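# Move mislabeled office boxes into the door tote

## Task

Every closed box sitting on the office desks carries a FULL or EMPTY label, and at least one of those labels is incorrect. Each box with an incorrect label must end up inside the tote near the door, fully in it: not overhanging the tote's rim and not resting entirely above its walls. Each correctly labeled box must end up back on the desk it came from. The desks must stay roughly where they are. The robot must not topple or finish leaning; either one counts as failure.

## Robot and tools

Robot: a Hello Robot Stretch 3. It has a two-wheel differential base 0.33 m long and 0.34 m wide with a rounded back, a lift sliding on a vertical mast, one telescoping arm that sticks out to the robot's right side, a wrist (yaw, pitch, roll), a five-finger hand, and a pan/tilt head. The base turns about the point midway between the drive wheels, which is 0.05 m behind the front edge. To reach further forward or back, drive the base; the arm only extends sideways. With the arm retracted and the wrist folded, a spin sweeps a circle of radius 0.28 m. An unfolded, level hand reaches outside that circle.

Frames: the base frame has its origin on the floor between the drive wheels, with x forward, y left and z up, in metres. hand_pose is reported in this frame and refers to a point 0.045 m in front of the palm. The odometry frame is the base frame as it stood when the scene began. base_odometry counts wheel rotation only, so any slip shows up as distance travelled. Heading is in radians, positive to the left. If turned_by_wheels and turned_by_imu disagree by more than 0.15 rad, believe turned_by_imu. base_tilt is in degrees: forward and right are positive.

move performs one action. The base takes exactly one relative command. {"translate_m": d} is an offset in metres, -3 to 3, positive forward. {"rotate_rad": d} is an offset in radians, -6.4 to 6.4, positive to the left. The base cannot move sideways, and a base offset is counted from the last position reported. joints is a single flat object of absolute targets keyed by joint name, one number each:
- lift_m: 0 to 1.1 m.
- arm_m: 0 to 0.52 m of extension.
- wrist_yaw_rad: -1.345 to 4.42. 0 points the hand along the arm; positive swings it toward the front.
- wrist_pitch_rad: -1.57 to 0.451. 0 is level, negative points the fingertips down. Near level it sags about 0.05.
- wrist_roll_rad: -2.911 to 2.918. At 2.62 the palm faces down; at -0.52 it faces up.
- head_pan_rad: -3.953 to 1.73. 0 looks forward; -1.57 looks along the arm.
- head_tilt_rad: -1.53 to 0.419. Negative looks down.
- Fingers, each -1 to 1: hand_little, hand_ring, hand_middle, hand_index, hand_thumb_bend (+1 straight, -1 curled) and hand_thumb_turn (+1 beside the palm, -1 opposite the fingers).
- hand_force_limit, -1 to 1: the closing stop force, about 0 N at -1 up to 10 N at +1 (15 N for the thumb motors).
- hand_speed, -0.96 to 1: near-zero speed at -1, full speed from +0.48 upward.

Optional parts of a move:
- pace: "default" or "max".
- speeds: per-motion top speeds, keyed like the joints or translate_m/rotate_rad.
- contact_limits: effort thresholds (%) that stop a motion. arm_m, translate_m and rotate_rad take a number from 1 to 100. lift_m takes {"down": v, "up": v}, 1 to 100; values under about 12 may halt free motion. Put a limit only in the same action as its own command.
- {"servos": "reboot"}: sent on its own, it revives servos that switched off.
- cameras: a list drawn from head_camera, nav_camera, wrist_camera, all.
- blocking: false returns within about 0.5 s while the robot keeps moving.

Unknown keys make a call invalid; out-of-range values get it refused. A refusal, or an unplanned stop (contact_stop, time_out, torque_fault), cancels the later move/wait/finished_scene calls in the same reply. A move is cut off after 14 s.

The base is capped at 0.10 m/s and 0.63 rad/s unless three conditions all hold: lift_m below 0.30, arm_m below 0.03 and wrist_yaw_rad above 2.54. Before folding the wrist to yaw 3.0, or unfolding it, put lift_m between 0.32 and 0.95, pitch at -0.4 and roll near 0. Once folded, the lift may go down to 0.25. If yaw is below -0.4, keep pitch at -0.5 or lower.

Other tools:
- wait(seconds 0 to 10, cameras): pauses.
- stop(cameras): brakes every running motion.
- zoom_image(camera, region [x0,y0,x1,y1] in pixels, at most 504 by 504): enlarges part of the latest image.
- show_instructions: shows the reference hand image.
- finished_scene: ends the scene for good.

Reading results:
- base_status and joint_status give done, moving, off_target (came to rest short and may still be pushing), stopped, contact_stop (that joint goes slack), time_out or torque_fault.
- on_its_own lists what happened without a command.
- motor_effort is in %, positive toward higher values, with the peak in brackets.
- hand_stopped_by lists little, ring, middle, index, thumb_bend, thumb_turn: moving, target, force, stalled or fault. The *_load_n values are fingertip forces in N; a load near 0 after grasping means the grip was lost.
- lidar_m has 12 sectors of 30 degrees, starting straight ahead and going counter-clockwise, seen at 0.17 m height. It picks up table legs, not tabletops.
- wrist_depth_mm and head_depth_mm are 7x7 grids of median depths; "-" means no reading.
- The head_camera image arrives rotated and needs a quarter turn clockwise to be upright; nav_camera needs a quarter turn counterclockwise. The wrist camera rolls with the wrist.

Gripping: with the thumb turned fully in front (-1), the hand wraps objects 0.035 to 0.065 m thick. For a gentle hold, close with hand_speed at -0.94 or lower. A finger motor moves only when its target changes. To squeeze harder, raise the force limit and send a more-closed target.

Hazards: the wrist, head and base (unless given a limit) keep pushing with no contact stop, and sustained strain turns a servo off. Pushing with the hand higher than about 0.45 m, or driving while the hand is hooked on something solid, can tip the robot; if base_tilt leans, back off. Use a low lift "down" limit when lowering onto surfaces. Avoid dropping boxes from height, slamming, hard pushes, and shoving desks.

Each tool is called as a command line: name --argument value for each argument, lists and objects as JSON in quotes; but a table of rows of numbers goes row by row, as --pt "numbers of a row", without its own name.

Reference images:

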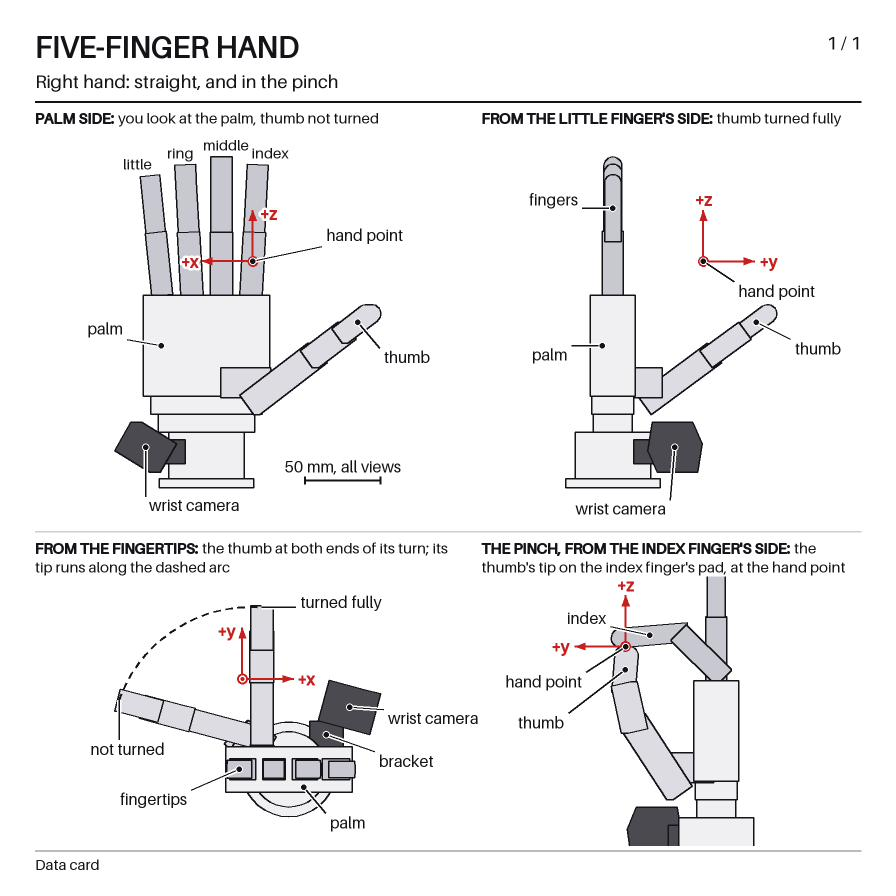

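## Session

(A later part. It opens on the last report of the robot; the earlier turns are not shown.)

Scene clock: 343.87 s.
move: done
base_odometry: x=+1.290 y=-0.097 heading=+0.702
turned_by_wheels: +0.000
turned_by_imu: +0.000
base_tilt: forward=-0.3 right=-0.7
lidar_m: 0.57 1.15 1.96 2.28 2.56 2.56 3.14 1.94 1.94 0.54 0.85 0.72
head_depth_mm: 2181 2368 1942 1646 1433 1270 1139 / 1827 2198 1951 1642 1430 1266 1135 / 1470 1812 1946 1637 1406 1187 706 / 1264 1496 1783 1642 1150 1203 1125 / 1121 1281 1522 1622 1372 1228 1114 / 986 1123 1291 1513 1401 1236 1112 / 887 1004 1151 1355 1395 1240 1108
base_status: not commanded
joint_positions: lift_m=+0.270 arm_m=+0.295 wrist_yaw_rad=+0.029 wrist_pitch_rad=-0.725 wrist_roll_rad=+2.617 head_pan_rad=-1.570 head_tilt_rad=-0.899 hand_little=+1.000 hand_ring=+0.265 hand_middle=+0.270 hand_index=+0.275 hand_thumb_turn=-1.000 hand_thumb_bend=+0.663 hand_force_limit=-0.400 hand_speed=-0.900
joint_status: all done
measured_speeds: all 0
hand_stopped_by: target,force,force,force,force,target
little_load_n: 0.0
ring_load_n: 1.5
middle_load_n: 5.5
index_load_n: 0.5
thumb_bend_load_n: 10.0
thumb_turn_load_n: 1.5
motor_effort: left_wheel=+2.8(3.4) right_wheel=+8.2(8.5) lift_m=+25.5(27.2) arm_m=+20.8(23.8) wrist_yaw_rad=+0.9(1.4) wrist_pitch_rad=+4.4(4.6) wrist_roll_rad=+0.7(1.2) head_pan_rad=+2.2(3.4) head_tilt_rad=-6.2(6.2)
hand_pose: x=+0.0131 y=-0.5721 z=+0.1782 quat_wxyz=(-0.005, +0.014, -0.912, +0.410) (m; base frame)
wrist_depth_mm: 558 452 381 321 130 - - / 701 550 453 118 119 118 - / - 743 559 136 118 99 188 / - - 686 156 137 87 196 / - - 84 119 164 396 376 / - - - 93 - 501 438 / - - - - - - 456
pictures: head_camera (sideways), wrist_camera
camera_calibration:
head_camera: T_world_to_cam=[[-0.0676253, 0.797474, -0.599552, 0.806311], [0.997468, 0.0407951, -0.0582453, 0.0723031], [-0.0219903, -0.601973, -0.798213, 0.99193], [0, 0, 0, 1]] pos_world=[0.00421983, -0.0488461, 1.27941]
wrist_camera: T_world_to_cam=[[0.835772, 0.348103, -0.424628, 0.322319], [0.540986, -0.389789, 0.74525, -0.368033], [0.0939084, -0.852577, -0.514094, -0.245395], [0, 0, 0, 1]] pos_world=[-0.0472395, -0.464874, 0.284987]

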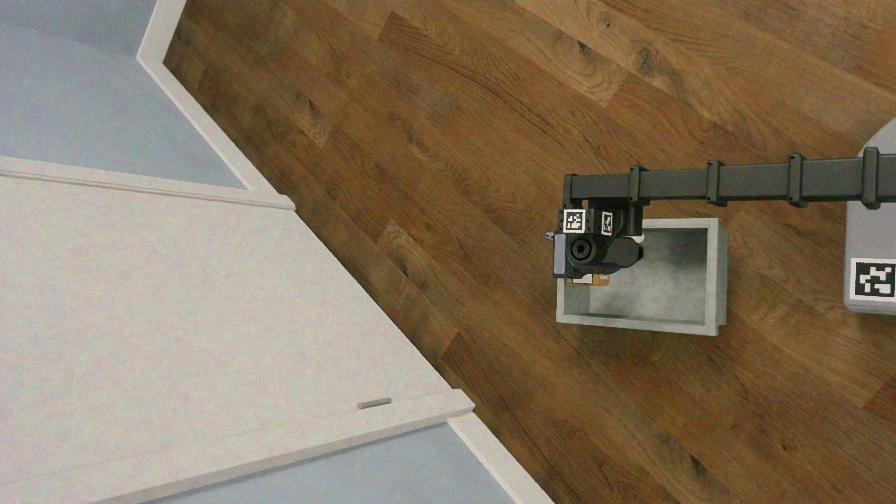

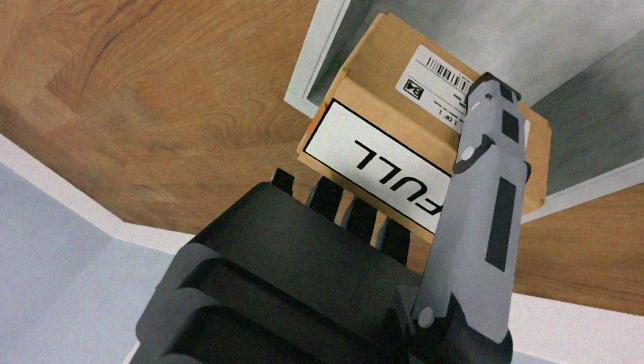

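move --base '{"translate_m": 0.02}'

move --joints '{"lift_m": 0.19}' --cameras '["head_camera", "wrist_camera"]'

Scene clock: 346.13 s.
move: done
base_odometry: x=+1.305 y=-0.084 heading=+0.702
turned_by_wheels: +0.000
turned_by_imu: +0.000
base_tilt: forward=-0.5 right=-0.5
lidar_m: 0.55 1.13 1.94 1.86 2.57 2.59 3.15 1.95 1.97 0.54 0.83 0.69
head_depth_mm: 2190 2385 1947 1647 1431 1271 1142 / 1770 2196 1945 1641 1432 1254 1133 / 1438 1799 1916 1643 1396 1131 710 / 1239 1473 1783 1623 1141 1246 1123 / 1080 1259 1491 1633 1382 1244 1122 / 970 1095 1270 1502 1395 1243 1119 / 867 981 1138 1329 1403 1236 1107
base_status: done
joint_positions: lift_m=+0.270 arm_m=+0.295 wrist_yaw_rad=+0.029 wrist_pitch_rad=-0.725 wrist_roll_rad=+2.617 head_pan_rad=-1.570 head_tilt_rad=-0.900 hand_little=+1.000 hand_ring=+0.265 hand_middle=+0.270 hand_index=+0.275 hand_thumb_turn=-1.000 hand_thumb_bend=+0.663 hand_force_limit=-0.400 hand_speed=-0.900
joint_status: not commanded
measured_speeds: all 0
hand_stopped_by: target,force,force,force,force,target
little_load_n: 0.0
ring_load_n: 1.5
middle_load_n: 5.5
index_load_n: 1.0
thumb_bend_load_n: 10.0
thumb_turn_load_n: 1.5
motor_effort: left_wheel=+3.0(7.5) right_wheel=+7.9(12.6) lift_m=+25.5(25.8) arm_m=+18.9(20.0) wrist_yaw_rad=+0.9(1.3) wrist_pitch_rad=+4.3(4.6) wrist_roll_rad=+0.8(1.0) head_pan_rad=+2.6(3.2) head_tilt_rad=-5.6(6.3)
hand_pose: x=+0.0131 y=-0.5721 z=+0.1781 quat_wxyz=(-0.005, +0.014, -0.912, +0.410) (m; base frame)
wrist_depth_mm: 555 452 377 194 130 - 198 / 712 562 456 118 120 118 188 / - 745 554 137 117 100 179 / - - 681 155 137 87 318 / - - 84 119 164 401 374 / - - - 93 - 486 443 / - - - - - - 452
pictures: none

Scene clock: 347.70 s.
move: done
base_odometry: x=+1.305 y=-0.084 heading=+0.702
turned_by_wheels: +0.000
turned_by_imu: +0.000
base_tilt: forward=-0.5 right=-0.7
lidar_m: 0.55 1.13 1.94 1.86 2.57 2.58 3.13 1.96 1.97 1.05 0.83 0.69
head_depth_mm: 2164 2374 1968 1650 1442 1269 1133 / 1775 2193 1924 1650 1420 1262 1138 / 1437 1780 1920 1633 1425 1182 801 / 1242 1462 1773 1623 1279 1215 1121 / 1087 1253 1497 1613 1375 1223 1114 / 968 1098 1273 1513 1393 1237 1109 / 870 982 1143 1321 1382 1232 1109
base_status: not commanded
joint_positions: lift_m=+0.190 arm_m=+0.295 wrist_yaw_rad=+0.029 wrist_pitch_rad=-0.646 wrist_roll_rad=+2.610 head_pan_rad=-1.570 head_tilt_rad=-0.901 hand_little=+1.000 hand_ring=+0.265 hand_middle=+0.270 hand_index=+0.275 hand_thumb_turn=-1.000 hand_thumb_bend=+0.663 hand_force_limit=-0.400 hand_speed=-0.900
joint_status: all done
measured_speeds: all 0
hand_stopped_by: target,force,force,force,force,target
little_load_n: 1.0
ring_load_n: 1.5
middle_load_n: 6.0
index_load_n: 0.5
thumb_bend_load_n: 10.0
thumb_turn_load_n: 1.5
motor_effort: left_wheel=+1.8(4.0) right_wheel=+7.7(8.1) lift_m=+15.2(26.2) arm_m=+17.8(19.2) wrist_yaw_rad=+0.3(1.5) wrist_pitch_rad=-10.2(10.5) wrist_roll_rad=+3.2(3.5) head_pan_rad=+1.5(3.1) head_tilt_rad=-5.4(6.1)
hand_pose: x=+0.0132 y=-0.5897 z=+0.1092 quat_wxyz=(-0.004, +0.017, -0.895, +0.446) (m; base frame)
wrist_depth_mm: 478 385 - - 130 - - / 678 480 - - 120 118 166 / - 687 508 135 118 100 167 / - - 634 156 136 87 155 / - - 84 119 164 160 140 / - - - 93 - 422 354 / - - - - - - 425
pictures: head_camera (sideways), wrist_camera
camera_calibration:
head_camera: T_world_to_cam=[[-0.0676147, 0.79854, -0.598132, 0.804402], [0.997469, 0.0408904, -0.058166, 0.0721959], [-0.02199, -0.600551, -0.799284, 0.993344], [0, 0, 0, 1]] pos_world=[0.0042198, -0.0487461, 1.2793]
wrist_camera: T_world_to_cam=[[0.832876, 0.317313, -0.453465, 0.284093], [0.545006, -0.32756, 0.771798, -0.28976], [0.0963648, -0.889953, -0.445754, -0.325367], [0, 0, 0, 1]] pos_world=[-0.047339, -0.474621, 0.207429]

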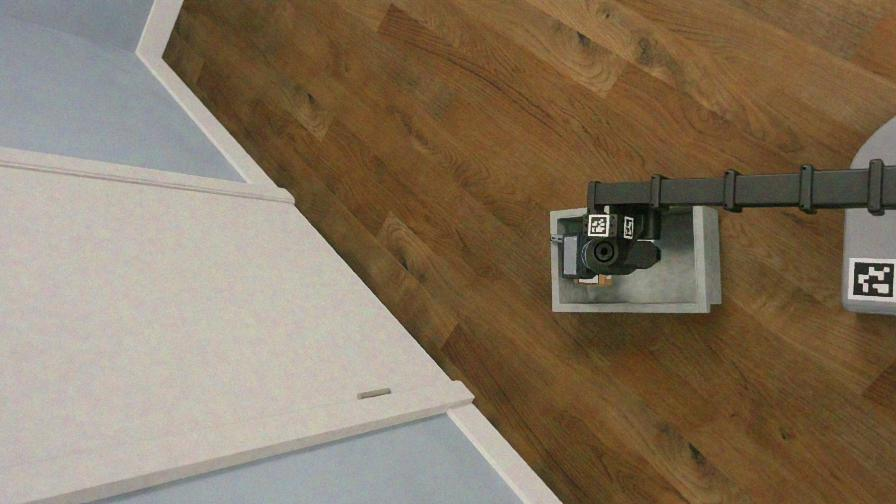

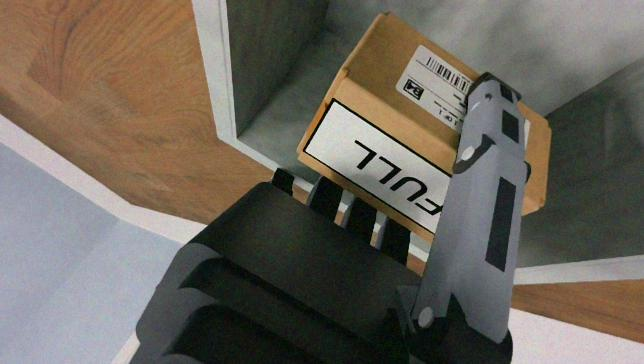

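move --joints '{"lift_m": 0.25, "hand_little": 0.3, "hand_force_limit": -0.7}'

move --joints '{"arm_m": 0.284}' --cameras '["wrist_camera"]'

Scene clock: 351.50 s.
move: off_target
base_odometry: x=+1.305 y=-0.084 heading=+0.702
turned_by_wheels: +0.000
turned_by_imu: +0.000
base_tilt: forward=-0.5 right=-0.7
lidar_m: 0.55 1.13 1.95 1.86 2.57 2.60 3.16 1.95 1.96 0.54 0.83 0.69
head_depth_mm: 2165 2346 1950 1657 1427 1265 1141 / 1785 2221 1927 1651 1422 1259 1135 / 1435 1792 1914 1632 1409 1184 726 / 1250 1469 1776 1618 1181 1231 1124 / 1086 1255 1492 1612 1374 1220 1121 / 969 1093 1273 1511 1397 1237 1113 / 869 985 1135 1332 1375 1240 1108
base_status: not commanded
joint_positions: lift_m=+0.250 arm_m=+0.295 wrist_yaw_rad=+0.029 wrist_pitch_rad=-0.723 wrist_roll_rad=+2.615 head_pan_rad=-1.570 head_tilt_rad=-0.901 hand_little=+0.992 hand_ring=+0.265 hand_middle=+0.270 hand_index=+0.275 hand_thumb_turn=-1.000 hand_thumb_bend=+0.663 hand_force_limit=-0.700 hand_speed=-0.900
joint_status: hand_little off_target (ended at +0.992, target +0.300); the others done
measured_speeds: all 0
hand_stopped_by: force,force,force,force,force,target
little_load_n: 0.0
ring_load_n: 1.5
middle_load_n: 5.5
index_load_n: 1.0
thumb_bend_load_n: 10.0
thumb_turn_load_n: 1.5
motor_effort: left_wheel=+2.0(2.9) right_wheel=+7.9(8.1) lift_m=+30.5(34.0) arm_m=+15.2(17.2) wrist_yaw_rad=+0.6(1.0) wrist_pitch_rad=+4.2(10.2) wrist_roll_rad=+0.8(3.4) head_pan_rad=+2.4(3.0) head_tilt_rad=-4.0(4.9)
hand_pose: x=+0.0131 y=-0.5724 z=+0.1583 quat_wxyz=(-0.005, +0.015, -0.912, +0.411) (m; base frame)
wrist_depth_mm: 503 423 356 - 131 - 190 / 672 526 419 115 120 118 177 / 992 681 519 134 118 99 168 / - 985 629 156 136 87 276 / - - 84 119 164 374 349 / - - - 93 - 469 416 / - - - - - - 449
pictures: none

Scene clock: 352.33 s.
move: done
base_odometry: x=+1.305 y=-0.084 heading=+0.702
turned_by_wheels: +0.000
turned_by_imu: +0.000
base_tilt: forward=-0.4 right=-0.7
lidar_m: 0.55 1.13 1.95 1.86 2.57 2.59 3.15 1.95 1.97 0.53 0.83 0.69
head_depth_mm: 2160 2369 1949 1656 1435 1266 1137 / 1767 2164 1951 1671 1422 1254 1120 / 1432 1800 1914 1625 1421 1175 730 / 1243 1486 1777 1611 1189 1209 1123 / 1086 1266 1486 1597 1376 1218 1114 / 969 1093 1277 1496 1402 1234 1114 / 869 978 1134 1326 1389 1239 1109
base_status: not commanded
joint_positions: lift_m=+0.250 arm_m=+0.284 wrist_yaw_rad=+0.029 wrist_pitch_rad=-0.724 wrist_roll_rad=+2.615 head_pan_rad=-1.570 head_tilt_rad=-0.901 hand_little=+0.992 hand_ring=+0.265 hand_middle=+0.270 hand_index=+0.275 hand_thumb_turn=-1.000 hand_thumb_bend=+0.663 hand_force_limit=-0.700 hand_speed=-0.900
joint_status: all done
measured_speeds: all 0
hand_stopped_by: force,force,force,force,force,target
little_load_n: 0.0
ring_load_n: 1.5
middle_load_n: 5.5
index_load_n: 0.5
thumb_bend_load_n: 10.0
thumb_turn_load_n: 1.5
motor_effort: left_wheel=+1.3(2.8) right_wheel=+7.9(7.9) lift_m=+29.4(30.5) arm_m=-24.1(25.8) wrist_yaw_rad=+0.9(1.1) wrist_pitch_rad=+4.0(4.3) wrist_roll_rad=+1.5(1.8) head_pan_rad=+2.2(3.0) head_tilt_rad=-2.7(4.0)
hand_pose: x=+0.0131 y=-0.5613 z=+0.1583 quat_wxyz=(-0.005, +0.015, -0.912, +0.411) (m; base frame)
wrist_depth_mm: 516 419 359 - 130 - 188 / 680 509 422 - 120 118 179 / 974 683 528 135 117 99 168 / - 965 646 156 136 87 283 / - - 84 119 165 382 350 / - - - 93 - 470 410 / - - - - - - 442
pictures: wrist_camera
camera_calibration:
wrist_camera: T_world_to_cam=[[0.834676, 0.348898, -0.426129, 0.310899], [0.542575, -0.388179, 0.744936, -0.348048], [0.0944921, -0.852987, -0.513307, -0.246774], [0, 0, 0, 1]] pos_world=[-0.0473396, -0.454072, 0.265085]

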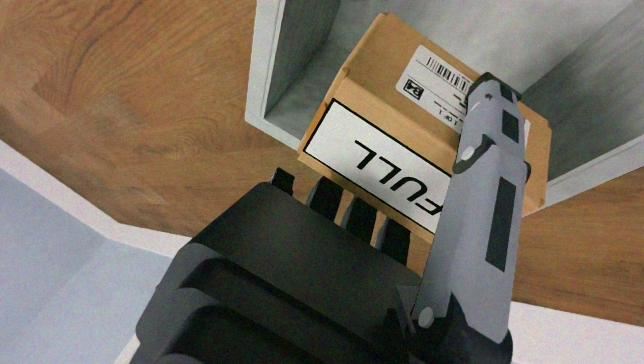

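move --joints '{"hand_little": 0.29, "hand_force_limit": -0.4, "hand_speed": -0.85}' --cameras '["wrist_camera"]'

Scene clock: 354.93 s.
move: done
base_odometry: x=+1.305 y=-0.084 heading=+0.702
turned_by_wheels: +0.000
turned_by_imu: +0.000
base_tilt: forward=-0.3 right=-0.5
lidar_m: 0.55 1.13 1.95 1.86 2.57 2.57 3.16 1.95 1.97 0.53 0.83 0.69
head_depth_mm: 2168 2356 1924 1658 1440 1266 1132 / 1767 2184 1940 1643 1434 1261 1129 / 1440 1785 1912 1641 1419 1179 727 / 1241 1462 1782 1631 1191 1218 1115 / 1094 1265 1497 1615 1382 1225 1110 / 971 1097 1270 1502 1398 1239 1113 / 869 979 1139 1333 1382 1232 1106
base_status: not commanded
joint_positions: lift_m=+0.250 arm_m=+0.284 wrist_yaw_rad=+0.029 wrist_pitch_rad=-0.724 wrist_roll_rad=+2.615 head_pan_rad=-1.570 head_tilt_rad=-0.901 hand_little=+0.290 hand_ring=+0.265 hand_middle=+0.270 hand_index=+0.275 hand_thumb_turn=-1.000 hand_thumb_bend=+0.663 hand_force_limit=-0.400 hand_speed=-0.850
joint_status: all done
measured_speeds: all 0
hand_stopped_by: target,force,force,force,force,target
little_load_n: 0.0
ring_load_n: 1.5
middle_load_n: 5.5
index_load_n: 0.5
thumb_bend_load_n: 10.0
thumb_turn_load_n: 1.5
motor_effort: left_wheel=+1.8(3.0) right_wheel=+7.8(8.0) lift_m=+26.0(29.1) arm_m=-21.9(23.7) wrist_yaw_rad=+0.6(1.0) wrist_pitch_rad=+4.1(4.4) wrist_roll_rad=+1.4(1.9) head_pan_rad=+2.0(3.3) head_tilt_rad=-2.2(3.5)
hand_pose: x=+0.0131 y=-0.5613 z=+0.1583 quat_wxyz=(-0.005, +0.015, -0.912, +0.411) (m; base frame)
wrist_depth_mm: 517 416 355 - 130 - 189 / 684 521 425 - 120 118 180 / 985 677 527 136 117 99 168 / - 967 636 156 136 87 283 / - - 84 120 163 379 347 / - - - 93 - 470 413 / - - - - - - 453
pictures: wrist_camera
camera_calibration:
wrist_camera: T_world_to_cam=[[0.834676, 0.348898, -0.426129, 0.310899], [0.542575, -0.388179, 0.744936, -0.348048], [0.0944921, -0.852987, -0.513307, -0.246774], [0, 0, 0, 1]] pos_world=[-0.0473396, -0.454072, 0.265085]

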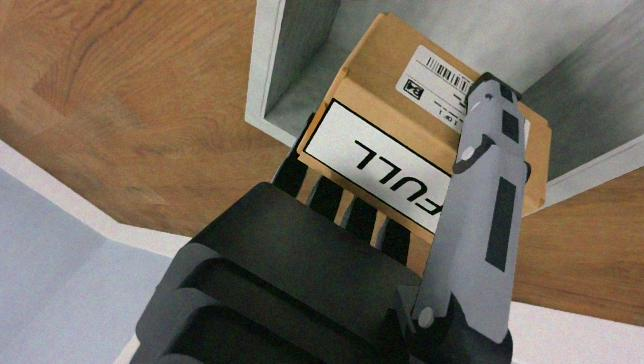

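Now lower gently.

move --joints '{"lift_m": 0.165}' --contact_limits '{"lift_m": {"down": 13}}' --speeds '{"lift_m": 0.05}' --cameras '["wrist_camera"]'

Scene clock: 357.30 s.
move: done
base_odometry: x=+1.305 y=-0.084 heading=+0.702
turned_by_wheels: +0.000
turned_by_imu: +0.000
base_tilt: forward=-0.4 right=-0.7
lidar_m: 0.55 1.13 1.95 1.86 2.57 2.59 3.15 1.95 1.97 1.05 0.83 0.69
head_depth_mm: 2195 2341 1967 1643 1437 1261 1136 / 1779 2187 1951 1647 1427 1264 1129 / 1428 1786 1900 1630 1418 1200 822 / 1247 1464 1765 1617 1311 1208 1129 / 1088 1263 1500 1615 1384 1226 1114 / 968 1095 1272 1506 1401 1244 1121 / 870 980 1135 1329 1394 1240 1105
base_status: not commanded
joint_positions: lift_m=+0.165 arm_m=+0.284 wrist_yaw_rad=+0.029 wrist_pitch_rad=-0.724 wrist_roll_rad=+2.615 head_pan_rad=-1.570 head_tilt_rad=-0.901 hand_little=+0.290 hand_ring=+0.265 hand_middle=+0.270 hand_index=+0.275 hand_thumb_turn=-1.000 hand_thumb_bend=+0.663 hand_force_limit=-0.400 hand_speed=-0.850
joint_status: all done
measured_speeds: all 0
hand_stopped_by: target,force,force,force,force,target
little_load_n: 0.0
ring_load_n: 1.5
middle_load_n: 5.5
index_load_n: 1.0
thumb_bend_load_n: 10.0
thumb_turn_load_n: 1.5
motor_effort: left_wheel=+1.8(2.7) right_wheel=+8.0(8.0) lift_m=+25.7(26.8) arm_m=-20.3(22.0) wrist_yaw_rad=+0.4(1.1) wrist_pitch_rad=+4.1(4.5) wrist_roll_rad=+1.2(1.8) head_pan_rad=+1.3(3.2) head_tilt_rad=-0.9(2.4)
contact_limits: lift_m down 13 (down: maximum 72; up: maximum 65)
hand_pose: x=+0.0131 y=-0.5612 z=+0.0732 quat_wxyz=(-0.005, +0.015, -0.912, +0.410) (m; base frame)
wrist_depth_mm: 355 94 - - 130 - - / 456 117 - - 120 118 - / 657 497 - 135 118 99 162 / - 717 162 156 136 87 146 / - - 84 120 163 157 136 / - - - 93 - 146 123 / - - - - - 142 115
pictures: wrist_camera
camera_calibration:
wrist_camera: T_world_to_cam=[[0.834667, 0.34906, -0.426014, 0.274652], [0.542588, -0.388442, 0.744789, -0.284707], [0.0944938, -0.852801, -0.513616, -0.290231], [0, 0, 0, 1]] pos_world=[-0.0473396, -0.453972, 0.179985]

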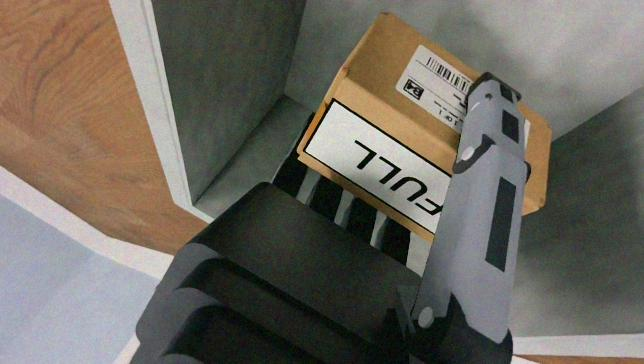

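move --joints '{"lift_m": 0.13}' --contact_limits '{"lift_m": {"down": 13}}' --speeds '{"lift_m": 0.04}' --cameras '["wrist_camera", "head_camera"]'

Scene clock: 358.87 s.
move: done
base_odometry: x=+1.305 y=-0.084 heading=+0.702
turned_by_wheels: +0.000
turned_by_imu: +0.000
base_tilt: forward=-0.4 right=-0.6
lidar_m: 0.55 1.13 1.95 1.86 2.56 2.58 3.15 1.96 1.97 1.04 0.83 0.69
head_depth_mm: 2190 2395 1942 1649 1437 1263 1137 / 1773 2153 1937 1645 1434 1264 1132 / 1456 1785 1927 1623 1424 1215 845 / 1237 1472 1772 1620 1313 1197 1124 / 1090 1261 1491 1623 1374 1219 1118 / 967 1094 1274 1518 1396 1247 1115 / 868 983 1136 1333 1386 1237 1105
base_status: not commanded
joint_positions: lift_m=+0.130 arm_m=+0.284 wrist_yaw_rad=+0.029 wrist_pitch_rad=-0.724 wrist_roll_rad=+2.615 head_pan_rad=-1.570 head_tilt_rad=-0.901 hand_little=+0.290 hand_ring=+0.265 hand_middle=+0.270 hand_index=+0.275 hand_thumb_turn=-1.000 hand_thumb_bend=+0.663 hand_force_limit=-0.400 hand_speed=-0.850
joint_status: all done
measured_speeds: all 0
hand_stopped_by: target,force,force,force,force,target
little_load_n: 0.0
ring_load_n: 1.5
middle_load_n: 5.5
index_load_n: 1.0
thumb_bend_load_n: 10.0
thumb_turn_load_n: 1.5
motor_effort: left_wheel=+1.6(2.6) right_wheel=+7.8(8.0) lift_m=+25.3(26.9) arm_m=-19.2(20.4) wrist_yaw_rad=+0.8(0.9) wrist_pitch_rad=+4.2(4.5) wrist_roll_rad=+1.4(1.7) head_pan_rad=+2.1(2.9) head_tilt_rad=-0.7(1.5)
contact_limits: lift_m down 13 (down: maximum 72; up: maximum 65)
hand_pose: x=+0.0131 y=-0.5612 z=+0.0382 quat_wxyz=(-0.005, +0.015, -0.912, +0.410) (m; base frame)
wrist_depth_mm: - 85 - - 130 - - / - - - - 119 118 - / - - - 134 117 100 - / - - - 156 137 87 145 / - - 84 119 163 157 136 / - - - 93 - 147 124 / - - - - - 132 111
pictures: head_camera (sideways), wrist_camera
camera_calibration:
head_camera: T_world_to_cam=[[-0.0676147, 0.79854, -0.598132, 0.804402], [0.997469, 0.0408904, -0.058166, 0.0721959], [-0.02199, -0.600551, -0.799284, 0.993344], [0, 0, 0, 1]] pos_world=[0.0042198, -0.0487461, 1.2793]
wrist_camera: T_world_to_cam=[[0.834682, 0.349083, -0.425966, 0.259746], [0.542566, -0.388518, 0.744765, -0.258671], [0.0944894, -0.852757, -0.51369, -0.308177], [0, 0, 0, 1]] pos_world=[-0.0473396, -0.453972, 0.144985]

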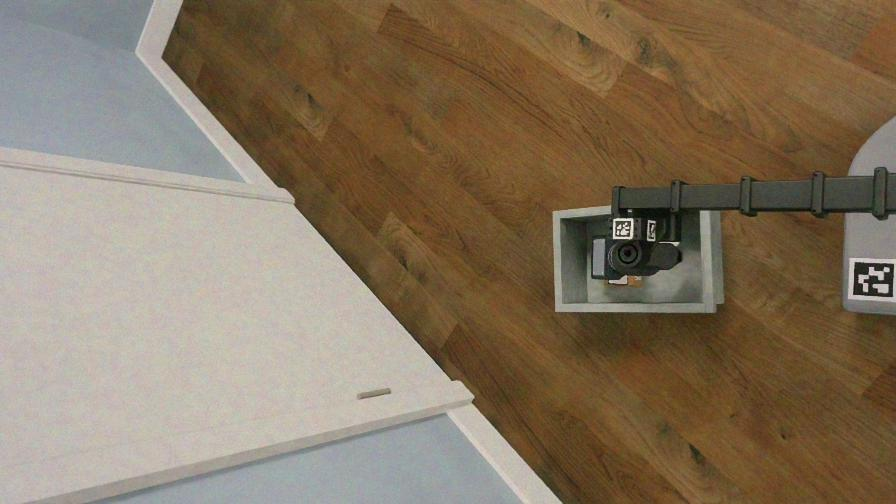

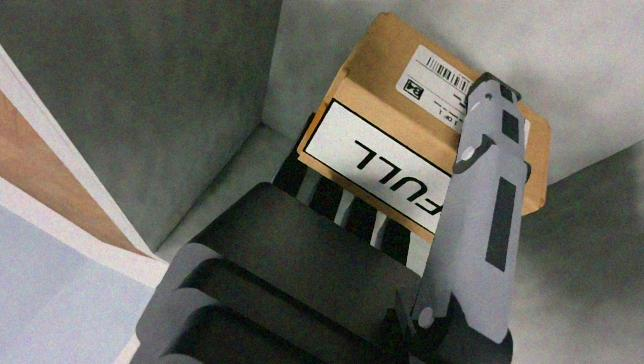

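move --joints '{"lift_m": 0.112}' --contact_limits '{"lift_m": {"down": 12}}' --speeds '{"lift_m": 0.02}' --cameras '["wrist_camera"]'

Scene clock: 360.33 s.
move: done
base_odometry: x=+1.305 y=-0.084 heading=+0.702
turned_by_wheels: +0.000
turned_by_imu: +0.000
base_tilt: forward=-0.4 right=-0.7
lidar_m: 0.55 1.13 1.95 1.86 2.56 2.59 3.16 1.95 1.97 1.05 0.83 0.69
head_depth_mm: 2177 2369 1944 1655 1430 1269 1140 / 1780 2159 1952 1643 1430 1263 1126 / 1433 1795 1916 1627 1423 1215 875 / 1243 1484 1785 1632 1325 1191 1124 / 1088 1253 1490 1623 1373 1221 1119 / 970 1091 1277 1501 1398 1231 1112 / 872 986 1141 1337 1397 1237 1111
base_status: not commanded
joint_positions: lift_m=+0.112 arm_m=+0.284 wrist_yaw_rad=+0.029 wrist_pitch_rad=-0.664 wrist_roll_rad=+2.621 head_pan_rad=-1.570 head_tilt_rad=-0.901 hand_little=+0.290 hand_ring=+0.265 hand_middle=+0.269 hand_index=+0.274 hand_thumb_turn=-1.000 hand_thumb_bend=+0.663 hand_force_limit=-0.400 hand_speed=-0.850
joint_status: all done
measured_speeds: all 0
hand_stopped_by: target,force,force,force,force,target
little_load_n: 0.0
ring_load_n: 0.0
middle_load_n: -1.0
index_load_n: 0.0
thumb_bend_load_n: 9.0
thumb_turn_load_n: 0.5
motor_effort: left_wheel=+2.0(2.8) right_wheel=+7.7(8.0) lift_m=+9.8(25.8) arm_m=-18.5(19.1) wrist_yaw_rad=+0.6(1.4) wrist_pitch_rad=-6.6(7.1) wrist_roll_rad=-0.8(1.5) head_pan_rad=+2.2(2.8) head_tilt_rad=+0.6(0.9)
contact_limits: lift_m down 12 (down: maximum 72; up: maximum 65)
hand_pose: x=+0.0138 y=-0.5748 z=+0.0287 quat_wxyz=(-0.007, +0.012, -0.899, +0.438) (m; base frame)
wrist_depth_mm: - 85 - - 129 - - / - - - - 121 119 - / - - - 128 118 101 - / - 115 - 154 130 85 138 / - - 84 120 163 154 137 / - - - 93 - 148 124 / - - - - - 133 112
pictures: wrist_camera
camera_calibration:
wrist_camera: T_world_to_cam=[[0.839103, 0.31953, -0.440235, 0.243259], [0.535796, -0.345683, 0.770341, -0.233353], [0.0939656, -0.882272, -0.461267, -0.343233], [0, 0, 0, 1]] pos_world=[-0.0468376, -0.46122, 0.128531]

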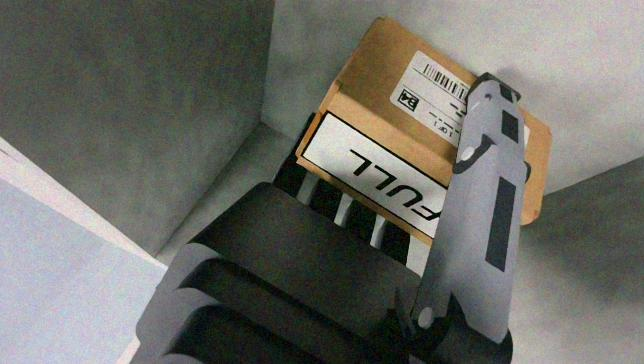

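move --joints '{"lift_m": 0.121}' --speeds '{"lift_m": 0.03}'

move --joints '{"hand_thumb_bend": 0.9, "hand_index": 0.36, "hand_middle": 0.36, "hand_ring": 0.36, "hand_little": 0.36, "hand_speed": -0.8}' --cameras '["wrist_camera"]'

Scene clock: 361.23 s.
move: done
base_odometry: x=+1.305 y=-0.084 heading=+0.702
turned_by_wheels: +0.000
turned_by_imu: +0.000
base_tilt: forward=-0.3 right=-0.6
lidar_m: 0.55 1.12 1.95 1.86 2.57 2.59 3.15 1.95 1.97 1.05 0.83 0.69
head_depth_mm: 2184 2385 1937 1654 1437 1267 1130 / 1774 2172 1925 1638 1431 1253 1134 / 1436 1806 1913 1632 1420 1217 863 / 1236 1475 1776 1620 1321 1190 1123 / 1085 1263 1486 1612 1368 1219 1115 / 964 1097 1269 1502 1406 1237 1114 / 865 980 1136 1336 1394 1226 1106
base_status: not commanded
joint_positions: lift_m=+0.121 arm_m=+0.284 wrist_yaw_rad=+0.031 wrist_pitch_rad=-0.700 wrist_roll_rad=+2.621 head_pan_rad=-1.570 head_tilt_rad=-0.901 hand_little=+0.290 hand_ring=+0.265 hand_middle=+0.270 hand_index=+0.275 hand_thumb_turn=-1.000 hand_thumb_bend=+0.663 hand_force_limit=-0.400 hand_speed=-0.850
joint_status: all done
measured_speeds: all 0
hand_stopped_by: target,force,force,force,force,target
little_load_n: 0.0
ring_load_n: 1.5
middle_load_n: 3.5
index_load_n: 1.5
thumb_bend_load_n: 5.5
thumb_turn_load_n: 0.5
motor_effort: left_wheel=+1.8(2.3) right_wheel=+7.6(7.9) lift_m=+31.9(32.0) arm_m=-17.5(18.0) wrist_yaw_rad=-0.4(1.2) wrist_pitch_rad=-0.5(7.2) wrist_roll_rad=-0.8(1.4) head_pan_rad=+2.3(3.2) head_tilt_rad=-0.1(1.0)
hand_pose: x=+0.0139 y=-0.5668 z=+0.0327 quat_wxyz=(-0.007, +0.013, -0.907, +0.421) (m; base frame)
wrist_depth_mm: - 84 - - 130 - - / - - - - 122 - - / - - - 128 117 101 - / - 115 - 155 130 86 138 / - - 84 120 162 157 136 / - - - 93 - 147 124 / - - - - - 133 111
pictures: none

Scene clock: 362.57 s.
move: done
base_odometry: x=+1.305 y=-0.084 heading=+0.702
turned_by_wheels: +0.000
turned_by_imu: +0.000
base_tilt: forward=-0.4 right=-0.7
lidar_m: 0.55 1.13 1.95 1.86 2.57 2.59 3.16 1.96 1.97 1.05 0.83 0.69
head_depth_mm: 2163 2371 1952 1658 1442 1271 1141 / 1793 2201 1937 1643 1427 1264 1135 / 1451 1794 1909 1640 1413 1210 867 / 1235 1473 1766 1623 1339 1203 1117 / 1091 1253 1494 1599 1377 1219 1115 / 966 1097 1277 1502 1404 1235 1109 / 870 976 1133 1324 1391 1238 1114
base_status: not commanded
joint_positions: lift_m=+0.121 arm_m=+0.284 wrist_yaw_rad=+0.030 wrist_pitch_rad=-0.706 wrist_roll_rad=+2.621 head_pan_rad=-1.570 head_tilt_rad=-0.901 hand_little=+0.360 hand_ring=+0.360 hand_middle=+0.359 hand_index=+0.360 hand_thumb_turn=-1.000 hand_thumb_bend=+0.900 hand_force_limit=-0.400 hand_speed=-0.800
joint_status: all done
measured_speeds: all 0
hand_stopped_by: target,target,target,target,target,target
little_load_n: 0.0
ring_load_n: 0.0
middle_load_n: -2.0
index_load_n: -0.5
thumb_bend_load_n: 0.0
thumb_turn_load_n: 0.0
motor_effort: left_wheel=+2.0(2.7) right_wheel=+7.9(8.1) lift_m=+19.9(31.8) arm_m=-16.6(17.7) wrist_yaw_rad=-0.7(1.2) wrist_pitch_rad=+0.9(2.1) wrist_roll_rad=-1.1(1.2) head_pan_rad=+1.4(2.8) head_tilt_rad=+0.8(1.4)
hand_pose: x=+0.0137 y=-0.5654 z=+0.0318 quat_wxyz=(-0.007, +0.012, -0.908, +0.419) (m; base frame)
wrist_depth_mm: - 84 - - - - - / - - - - 127 112 - / - - - 134 121 90 - / - 116 - 156 135 80 137 / - - 84 119 163 157 136 / - - - 93 - 147 123 / - - - - - 133 111
pictures: wrist_camera
camera_calibration:
wrist_camera: T_world_to_cam=[[0.838214, 0.33873, -0.427387, 0.25209], [0.5371, -0.377043, 0.754561, -0.249605], [0.0944496, -0.862033, -0.497974, -0.320855], [0, 0, 0, 1]] pos_world=[-0.0469376, -0.45609, 0.136304]

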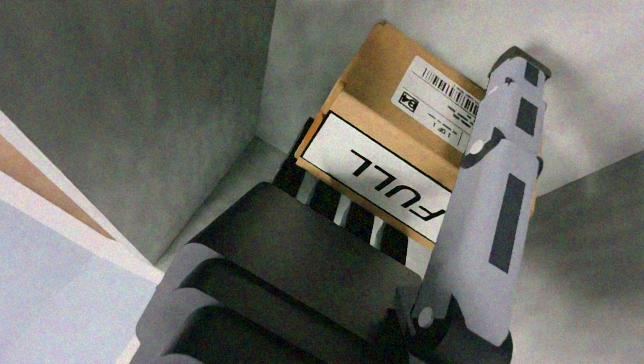

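move --joints '{"lift_m": 0.14, "hand_thumb_bend": 1.0}' --speeds '{"lift_m": 0.03}' --cameras '["wrist_camera"]'

Scene clock: 363.93 s.
move: done
base_odometry: x=+1.305 y=-0.084 heading=+0.702
turned_by_wheels: +0.000
turned_by_imu: +0.000
base_tilt: forward=-0.3 right=-0.5
lidar_m: 0.55 1.13 1.95 1.86 2.57 2.58 3.15 1.95 1.97 1.05 0.83 0.69
head_depth_mm: 2154 2368 1949 1666 1445 1272 1139 / 1774 2189 1948 1633 1426 1264 1129 / 1441 1781 1916 1637 1408 1200 839 / 1236 1465 1778 1620 1335 1199 1121 / 1089 1259 1495 1621 1380 1226 1118 / 962 1092 1283 1510 1401 1237 1111 / 864 979 1137 1326 1394 1230 1106
base_status: not commanded
joint_positions: lift_m=+0.140 arm_m=+0.284 wrist_yaw_rad=+0.030 wrist_pitch_rad=-0.721 wrist_roll_rad=+2.621 head_pan_rad=-1.570 head_tilt_rad=-0.900 hand_little=+0.360 hand_ring=+0.360 hand_middle=+0.360 hand_index=+0.360 hand_thumb_turn=-1.000 hand_thumb_bend=+1.000 hand_force_limit=-0.400 hand_speed=-0.800
joint_status: all done
measured_speeds: all 0
hand_stopped_by: target,target,target,target,target,target
little_load_n: 0.0
ring_load_n: 0.0
middle_load_n: 0.0
index_load_n: 0.0
thumb_bend_load_n: 0.0
thumb_turn_load_n: 0.0
motor_effort: left_wheel=+2.3(2.8) right_wheel=+7.8(8.0) lift_m=+32.1(33.8) arm_m=-15.6(16.4) wrist_yaw_rad=-0.4(0.8) wrist_pitch_rad=+3.5(4.0) wrist_roll_rad=-1.3(1.3) head_pan_rad=+1.6(2.8) head_tilt_rad=+1.0(1.6)
hand_pose: x=+0.0136 y=-0.5619 z=+0.0487 quat_wxyz=(-0.007, +0.012, -0.911, +0.412) (m; base frame)
wrist_depth_mm: - 84 - - 148 - - / - - - 127 133 142 - / 679 110 - 158 135 87 - / - - - 168 160 81 146 / - - 84 120 166 157 136 / - - - 93 - 147 124 / - - - - - 133 111
pictures: wrist_camera
camera_calibration:
wrist_camera: T_world_to_cam=[[0.837953, 0.345193, -0.422701, 0.261662], [0.537525, -0.388146, 0.748605, -0.267126], [0.0943437, -0.854508, -0.510798, -0.304586], [0, 0, 0, 1]] pos_world=[-0.0469379, -0.454279, 0.154994]

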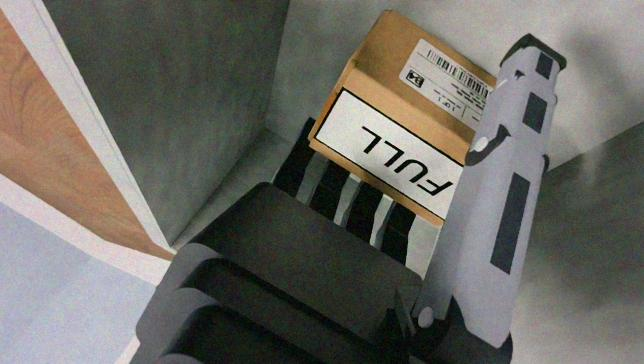

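move --joints '{"lift_m": 0.45}' --cameras '["wrist_camera"]'

move --joints '{"arm_m": 0.0, "lift_m": 0.7, "hand_index": 1, "hand_middle": 1, "hand_ring": 1, "hand_little": 1, "wrist_yaw_rad": 0.1}' --cameras '["head_camera"]'

Scene clock: 367.80 s.
move: done
base_odometry: x=+1.305 y=-0.084 heading=+0.702
turned_by_wheels: +0.000
turned_by_imu: +0.000
base_tilt: forward=-0.5 right=-0.7
lidar_m: 0.55 1.13 1.95 1.87 2.57 2.59 3.16 1.96 1.98 1.05 0.83 0.69
head_depth_mm: 2204 2354 1933 1650 1440 1271 1137 / 1768 2193 1945 1640 1433 1242 1114 / 1435 1799 1903 1635 710 632 583 / 1234 1464 1759 1634 1012 1230 1114 / 1084 1254 1498 1601 1376 1232 1119 / 970 1096 1272 1508 1402 1241 1113 / 867 972 1138 1326 1388 1237 1110
base_status: not commanded
joint_positions: lift_m=+0.450 arm_m=+0.284 wrist_yaw_rad=+0.030 wrist_pitch_rad=-0.722 wrist_roll_rad=+2.621 head_pan_rad=-1.570 head_tilt_rad=-0.900 hand_little=+0.360 hand_ring=+0.360 hand_middle=+0.360 hand_index=+0.360 hand_thumb_turn=-1.000 hand_thumb_bend=+1.000 hand_force_limit=-0.400 hand_speed=-0.800
joint_status: all done
measured_speeds: all 0
hand_stopped_by: target,target,target,target,target,target
little_load_n: 0.0
ring_load_n: 0.0
middle_load_n: 0.0
index_load_n: 0.0
thumb_bend_load_n: 0.0
thumb_turn_load_n: 0.0
motor_effort: left_wheel=+1.9(2.6) right_wheel=+7.8(8.1) lift_m=+32.5(34.6) arm_m=-13.0(15.6) wrist_yaw_rad=-0.7(1.0) wrist_pitch_rad=+4.1(4.2) wrist_roll_rad=-1.1(1.2) head_pan_rad=+2.2(3.2) head_tilt_rad=+0.0(2.1)
hand_pose: x=+0.0136 y=-0.5616 z=+0.3586 quat_wxyz=(-0.007, +0.012, -0.911, +0.411) (m; base frame)
wrist_depth_mm: 921 747 616 540 - - 371 / - 897 742 624 542 - 415 / - - 904 642 627 87 468 / - - - 173 185 81 538 / - - 84 120 166 - - / - - - 93 - - - / - - - - - - -
pictures: wrist_camera
camera_calibration:
wrist_camera: T_world_to_cam=[[0.837983, 0.345662, -0.422259, 0.392596], [0.537495, -0.389183, 0.748088, -0.499272], [0.0942492, -0.853847, -0.51192, -0.145301], [0, 0, 0, 1]] pos_world=[-0.0469379, -0.454078, 0.464894]

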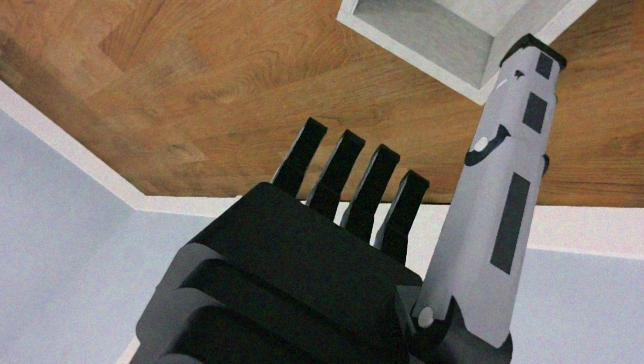

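Scene clock: 371.10 s.
move: done
base_odometry: x=+1.305 y=-0.084 heading=+0.702
turned_by_wheels: +0.000
turned_by_imu: +0.000
base_tilt: forward=-0.4 right=-0.6
lidar_m: 0.55 1.13 1.95 1.86 2.57 2.58 3.17 1.96 1.96 1.05 0.83 0.69
head_depth_mm: 2167 2386 1949 1659 1432 1227 316 / 1778 2176 1936 1637 1415 351 324 / 1439 1775 1914 1635 1425 350 395 / 1239 1457 1773 1635 1340 452 939 / 1090 1264 1490 1622 1378 1228 1119 / 970 1091 1274 1516 1402 1227 1112 / 870 982 1130 1318 1401 1235 1109
base_status: not commanded
joint_positions: lift_m=+0.700 arm_m=+0.002 wrist_yaw_rad=+0.098 wrist_pitch_rad=-0.723 wrist_roll_rad=+2.621 head_pan_rad=-1.570 head_tilt_rad=-0.900 hand_little=+1.000 hand_ring=+1.000 hand_middle=+1.000 hand_index=+1.000 hand_thumb_turn=-1.000 hand_thumb_bend=+1.000 hand_force_limit=-0.400 hand_speed=-0.800
joint_status: all done
joint sent to its limit — arm_m, lower limit.
measured_speeds: all 0
hand_stopped_by: target,target,target,target,target,target
little_load_n: 0.0
ring_load_n: 0.0
middle_load_n: 0.0
index_load_n: 0.0
thumb_bend_load_n: 0.0
thumb_turn_load_n: 0.0
motor_effort: left_wheel=+2.3(2.8) right_wheel=+7.9(8.2) lift_m=+32.1(34.9) arm_m=-24.3(26.6) wrist_yaw_rad=+1.3(3.4) wrist_pitch_rad=+4.0(4.3) wrist_roll_rad=-1.1(1.3) head_pan_rad=+2.6(2.9) head_tilt_rad=+1.0(1.6)
hand_pose: x=+0.0226 y=-0.2771 z=+0.6085 quat_wxyz=(-0.021, +0.043, -0.911, +0.411) (m; base frame)
wrist_depth_mm: - - 962 841 684 640 579 / - - - 948 770 - 640 / - - - - 974 87 720 / - - - - - 80 - / - - 84 119 - - - / - - - 93 - - - / - - - - - - -
pictures: head_camera (sideways)
camera_calibration:
head_camera: T_world_to_cam=[[-0.0676291, 0.797989, -0.598866, 0.805397], [0.997468, 0.0408478, -0.058213, 0.0722583], [-0.0219909, -0.601287, -0.798731, 0.992542], [0, 0, 0, 1]] pos_world=[0.00421984, -0.0488461, 1.27931]

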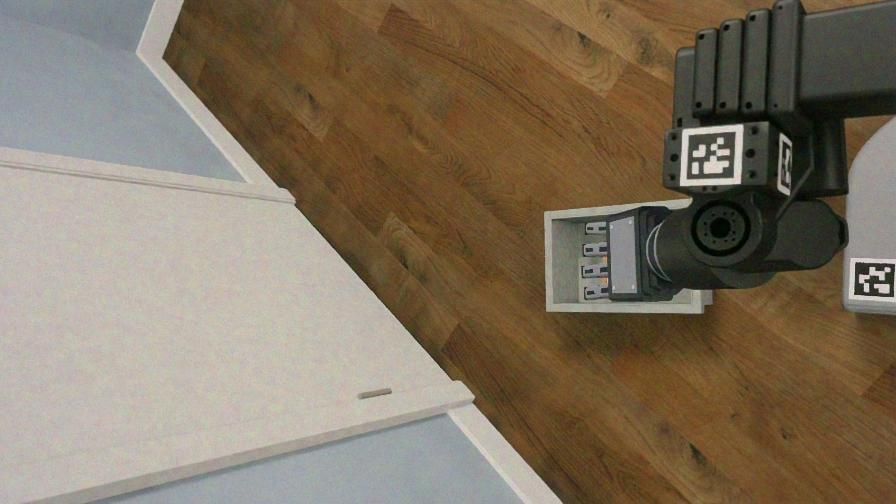

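move --base '{"rotate_rad": -1.376}' --joints '{"lift_m": 0.95, "head_pan_rad": -1.57, "head_tilt_rad": -0.6}'

move --base '{"translate_m": -0.9}' --cameras '["nav_camera"]'

move --base '{"translate_m": -0.885}'

move --base '{"rotate_rad": -2.467}' --cameras '["head_camera", "nav_camera"]'

Scene clock: 375.27 s.
move: done
base_odometry: x=+1.305 y=-0.084 heading=-0.673
turned_by_wheels: -1.376
turned_by_imu: -1.397
base_tilt: forward=-0.4 right=-0.7
lidar_m: 0.94 0.82 0.55 0.89 1.13 1.95 2.45 2.57 2.58 2.53 1.95 1.59
head_depth_mm: 2904 3039 3191 2358 1917 - - / 3113 3339 3289 2320 1866 - - / 3190 3514 3230 2331 1806 - - / 2891 3206 3165 2291 1779 503 - / 2612 2515 2806 2259 1750 1416 1228 / 2390 2649 2868 2234 1750 1448 1226 / 2245 2418 2694 2207 1733 1433 1221
base_status: done
joint_positions: lift_m=+0.950 arm_m=+0.002 wrist_yaw_rad=+0.099 wrist_pitch_rad=-0.723 wrist_roll_rad=+2.621 head_pan_rad=-1.570 head_tilt_rad=-0.597 hand_little=+1.000 hand_ring=+1.000 hand_middle=+1.000 hand_index=+1.000 hand_thumb_turn=-1.000 hand_thumb_bend=+1.000 hand_force_limit=-0.400 hand_speed=-0.800
joint_status: all done
measured_speeds: all 0
hand_stopped_by: target,target,target,target,target,target
little_load_n: 0.0
ring_load_n: 0.0
middle_load_n: 0.0
index_load_n: 0.0
thumb_bend_load_n: 0.0
thumb_turn_load_n: 0.0
motor_effort: left_wheel=+7.9(16.2) right_wheel=-12.1(14.6) lift_m=+32.3(34.2) arm_m=-24.2(24.3) wrist_yaw_rad=+0.7(1.2) wrist_pitch_rad=+3.8(4.3) wrist_roll_rad=-0.8(1.3) head_pan_rad=+1.2(5.3) head_tilt_rad=-3.6(4.5)
hand_pose: x=+0.0226 y=-0.2770 z=+0.8585 quat_wxyz=(-0.021, +0.044, -0.911, +0.411) (m; base frame)
wrist_depth_mm: - - - - 948 848 776 / - - - - - - 872 / - - - - - 87 958 / - - - - - 81 - / - - 84 119 - - - / - - - 93 - - - / - - - - - - -
pictures: none

Scene clock: 385.40 s.
move: done
base_odometry: x=+0.601 y=+0.477 heading=-0.673
turned_by_wheels: +0.000
turned_by_imu: +0.004
base_tilt: forward=-0.4 right=-0.6
lidar_m: 1.68 1.21 1.20 1.70 1.28 1.05 1.55 1.86 1.85 2.25 2.76 2.57
head_depth_mm: 2222 2174 2564 2344 1943 - - / 2426 2223 2713 2319 1853 - - / 2656 2846 2995 2281 1826 - - / 2925 3192 3153 2245 1771 495 - / 3273 3538 3106 2278 1762 1406 1234 / 3092 3471 3003 2231 1726 1443 1222 / 2856 3154 3018 2194 1742 1423 1221
base_status: done
joint_positions: lift_m=+0.950 arm_m=+0.002 wrist_yaw_rad=+0.099 wrist_pitch_rad=-0.723 wrist_roll_rad=+2.621 head_pan_rad=-1.570 head_tilt_rad=-0.600 hand_little=+1.000 hand_ring=+1.000 hand_middle=+1.000 hand_index=+1.000 hand_thumb_turn=-1.000 hand_thumb_bend=+1.000 hand_force_limit=-0.400 hand_speed=-0.800
joint_status: not commanded
measured_speeds: all 0
hand_stopped_by: target,target,target,target,target,target
little_load_n: 0.0
ring_load_n: 0.0
middle_load_n: -0.5
index_load_n: 0.0
thumb_bend_load_n: 0.0
thumb_turn_load_n: 0.0
motor_effort: left_wheel=-2.1(6.4) right_wheel=-8.7(17.0) lift_m=+30.5(32.5) arm_m=-24.2(24.4) wrist_yaw_rad=+1.0(1.2) wrist_pitch_rad=+4.1(4.3) wrist_roll_rad=-0.8(1.3) head_pan_rad=+1.0(2.8) head_tilt_rad=-3.4(5.0)
hand_pose: x=+0.0226 y=-0.2770 z=+0.8585 quat_wxyz=(-0.021, +0.044, -0.911, +0.411) (m; base frame)
wrist_depth_mm: - - - - 989 848 802 / - - - - - - 882 / - - - - - 88 999 / - - - - - 81 - / - - 84 119 - - - / - - - 93 - - - / - - - - - - -
pictures: nav_camera (sideways)
camera_calibration:
nav_camera: T_world_to_cam=[[0.0413498, -0.527782, 0.848373, -1.06377], [-0.998225, 0.0145967, 0.0577343, -0.0163059], [-0.0428546, -0.849254, -0.526242, 0.651106], [0, 0, 0, 1]] pos_world=[0.0556124, -0.00824558, 1.24605]

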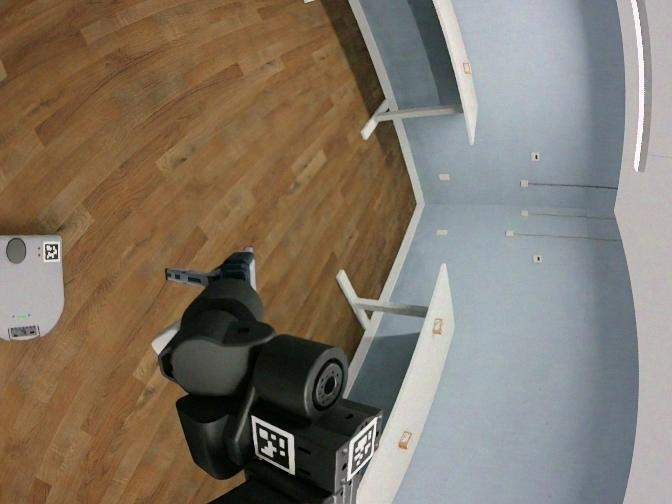

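Scene clock: 395.37 s.
move: done
base_odometry: x=-0.091 y=+1.029 heading=-0.673
turned_by_wheels: +0.000
turned_by_imu: +0.003
base_tilt: forward=-0.4 right=-0.6
lidar_m: 2.05 1.80 2.10 0.62 1.11 0.69 1.29 1.67 1.37 1.95 3.43 3.31
head_depth_mm: 1610 1709 1396 1999 1936 - - / 1733 1834 1302 2150 1732 - - / 1902 1956 1366 2299 1822 - - / 2086 2047 1512 2263 1763 494 - / 2328 1995 2762 2244 1773 1411 1231 / 2612 1963 2748 2196 1753 1446 1222 / 3033 3375 3037 2221 1730 1430 1225
base_status: done
joint_positions: lift_m=+0.950 arm_m=+0.002 wrist_yaw_rad=+0.099 wrist_pitch_rad=-0.723 wrist_roll_rad=+2.621 head_pan_rad=-1.570 head_tilt_rad=-0.600 hand_little=+1.000 hand_ring=+1.000 hand_middle=+1.000 hand_index=+1.000 hand_thumb_turn=-1.000 hand_thumb_bend=+1.000 hand_force_limit=-0.400 hand_speed=-0.800
joint_status: not commanded
measured_speeds: all 0
hand_stopped_by: target,target,target,target,target,target
little_load_n: 0.0
ring_load_n: 0.0
middle_load_n: 0.0
index_load_n: 0.0
thumb_bend_load_n: 0.0
thumb_turn_load_n: 0.0
motor_effort: left_wheel=-3.3(7.4) right_wheel=-8.5(16.4) lift_m=+29.0(30.6) arm_m=-23.9(24.5) wrist_yaw_rad=+0.9(1.4) wrist_pitch_rad=+4.0(4.3) wrist_roll_rad=-1.0(1.3) head_pan_rad=+1.4(3.2) head_tilt_rad=-3.9(4.9)
hand_pose: x=+0.0226 y=-0.2770 z=+0.8585 quat_wxyz=(-0.021, +0.044, -0.911, +0.411) (m; base frame)
wrist_depth_mm: - - - - - 870 797 / - - - - - - 878 / - - - - - 87 978 / - - - - - 81 - / - - 84 119 - - - / - - - 93 - - - / - - - - - - -
pictures: none

Scene clock: 400.40 s.
move: done
base_odometry: x=-0.091 y=+1.029 heading=-3.140
turned_by_wheels: -2.466
turned_by_imu: -2.505
base_tilt: forward=-0.4 right=-0.7
lidar_m: 1.67 1.38 2.14 3.23 3.39 2.05 1.80 1.15 0.62 0.64 0.69 1.41
head_depth_mm: 951 1063 1197 1021 852 - - / 947 1049 1187 1009 816 - - / 934 1039 1162 999 809 - - / 927 1029 1159 995 782 494 - / 919 1016 1146 984 773 622 568 / 908 1011 1128 976 768 634 553 / 900 996 1117 969 763 630 550
base_status: done
joint_positions: lift_m=+0.950 arm_m=+0.002 wrist_yaw_rad=+0.099 wrist_pitch_rad=-0.723 wrist_roll_rad=+2.621 head_pan_rad=-1.570 head_tilt_rad=-0.600 hand_little=+1.000 hand_ring=+1.000 hand_middle=+1.000 hand_index=+1.000 hand_thumb_turn=-1.000 hand_thumb_bend=+1.000 hand_force_limit=-0.400 hand_speed=-0.800
joint_status: not commanded
measured_speeds: all 0
hand_stopped_by: target,target,target,target,target,target
little_load_n: 0.0
ring_load_n: 0.0
middle_load_n: 0.0
index_load_n: 0.0
thumb_bend_load_n: 0.0
thumb_turn_load_n: 0.0
motor_effort: left_wheel=+9.4(15.9) right_wheel=-10.1(15.1) lift_m=+27.8(28.9) arm_m=-23.9(24.6) wrist_yaw_rad=+0.4(1.1) wrist_pitch_rad=+3.9(4.3) wrist_roll_rad=-0.8(1.3) head_pan_rad=+2.7(2.7) head_tilt_rad=-3.0(4.4)
hand_pose: x=+0.0227 y=-0.2770 z=+0.8585 quat_wxyz=(-0.021, +0.044, -0.911, +0.411) (m; base frame)
wrist_depth_mm: - - 319 281 250 833 785 / - - - 322 280 - 852 / - - - - 325 87 254 / - - - - - 81 280 / - - 84 120 - - 323 / - - - 93 - - - / - - - - - - -
pictures: head_camera (sideways), nav_camera (sideways)
camera_calibration:
head_camera: T_world_to_cam=[[-0.0674026, 0.585527, -0.807846, 1.07777], [0.997488, 0.0218663, -0.0673767, 0.0842201], [-0.0217863, -0.810358, -0.58553, 0.715286], [0, 0, 0, 1]] pos_world=[0.00421961, -0.0532686, 1.29517]
nav_camera: T_world_to_cam=[[0.041343, -0.527899, 0.8483, -1.06368], [-0.998225, 0.0145936, 0.0577314, -0.0163023], [-0.0428561, -0.849182, -0.526359, 0.651252], [0, 0, 0, 1]] pos_world=[0.0556124, -0.00824609, 1.24605]

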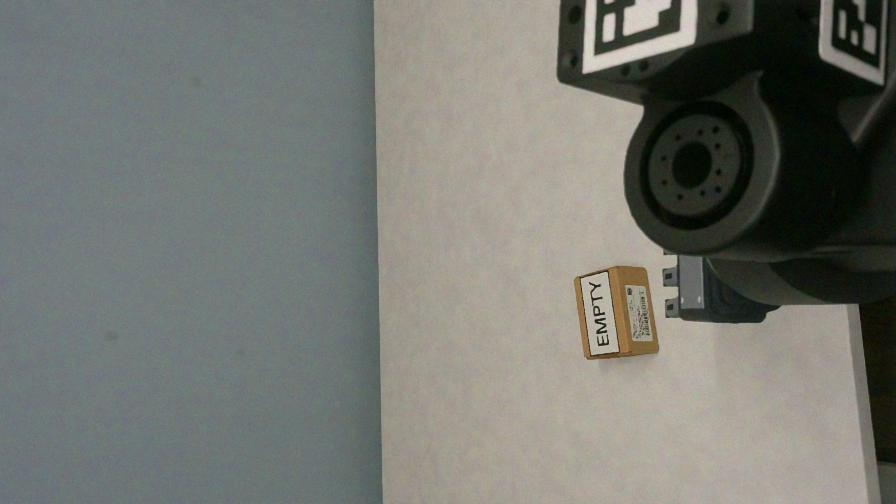

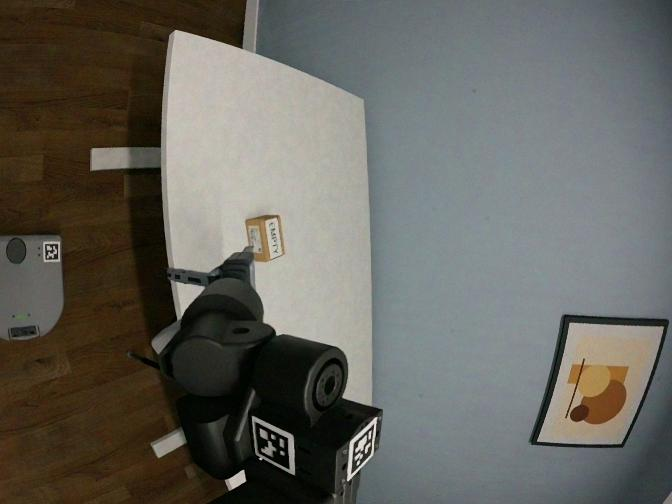

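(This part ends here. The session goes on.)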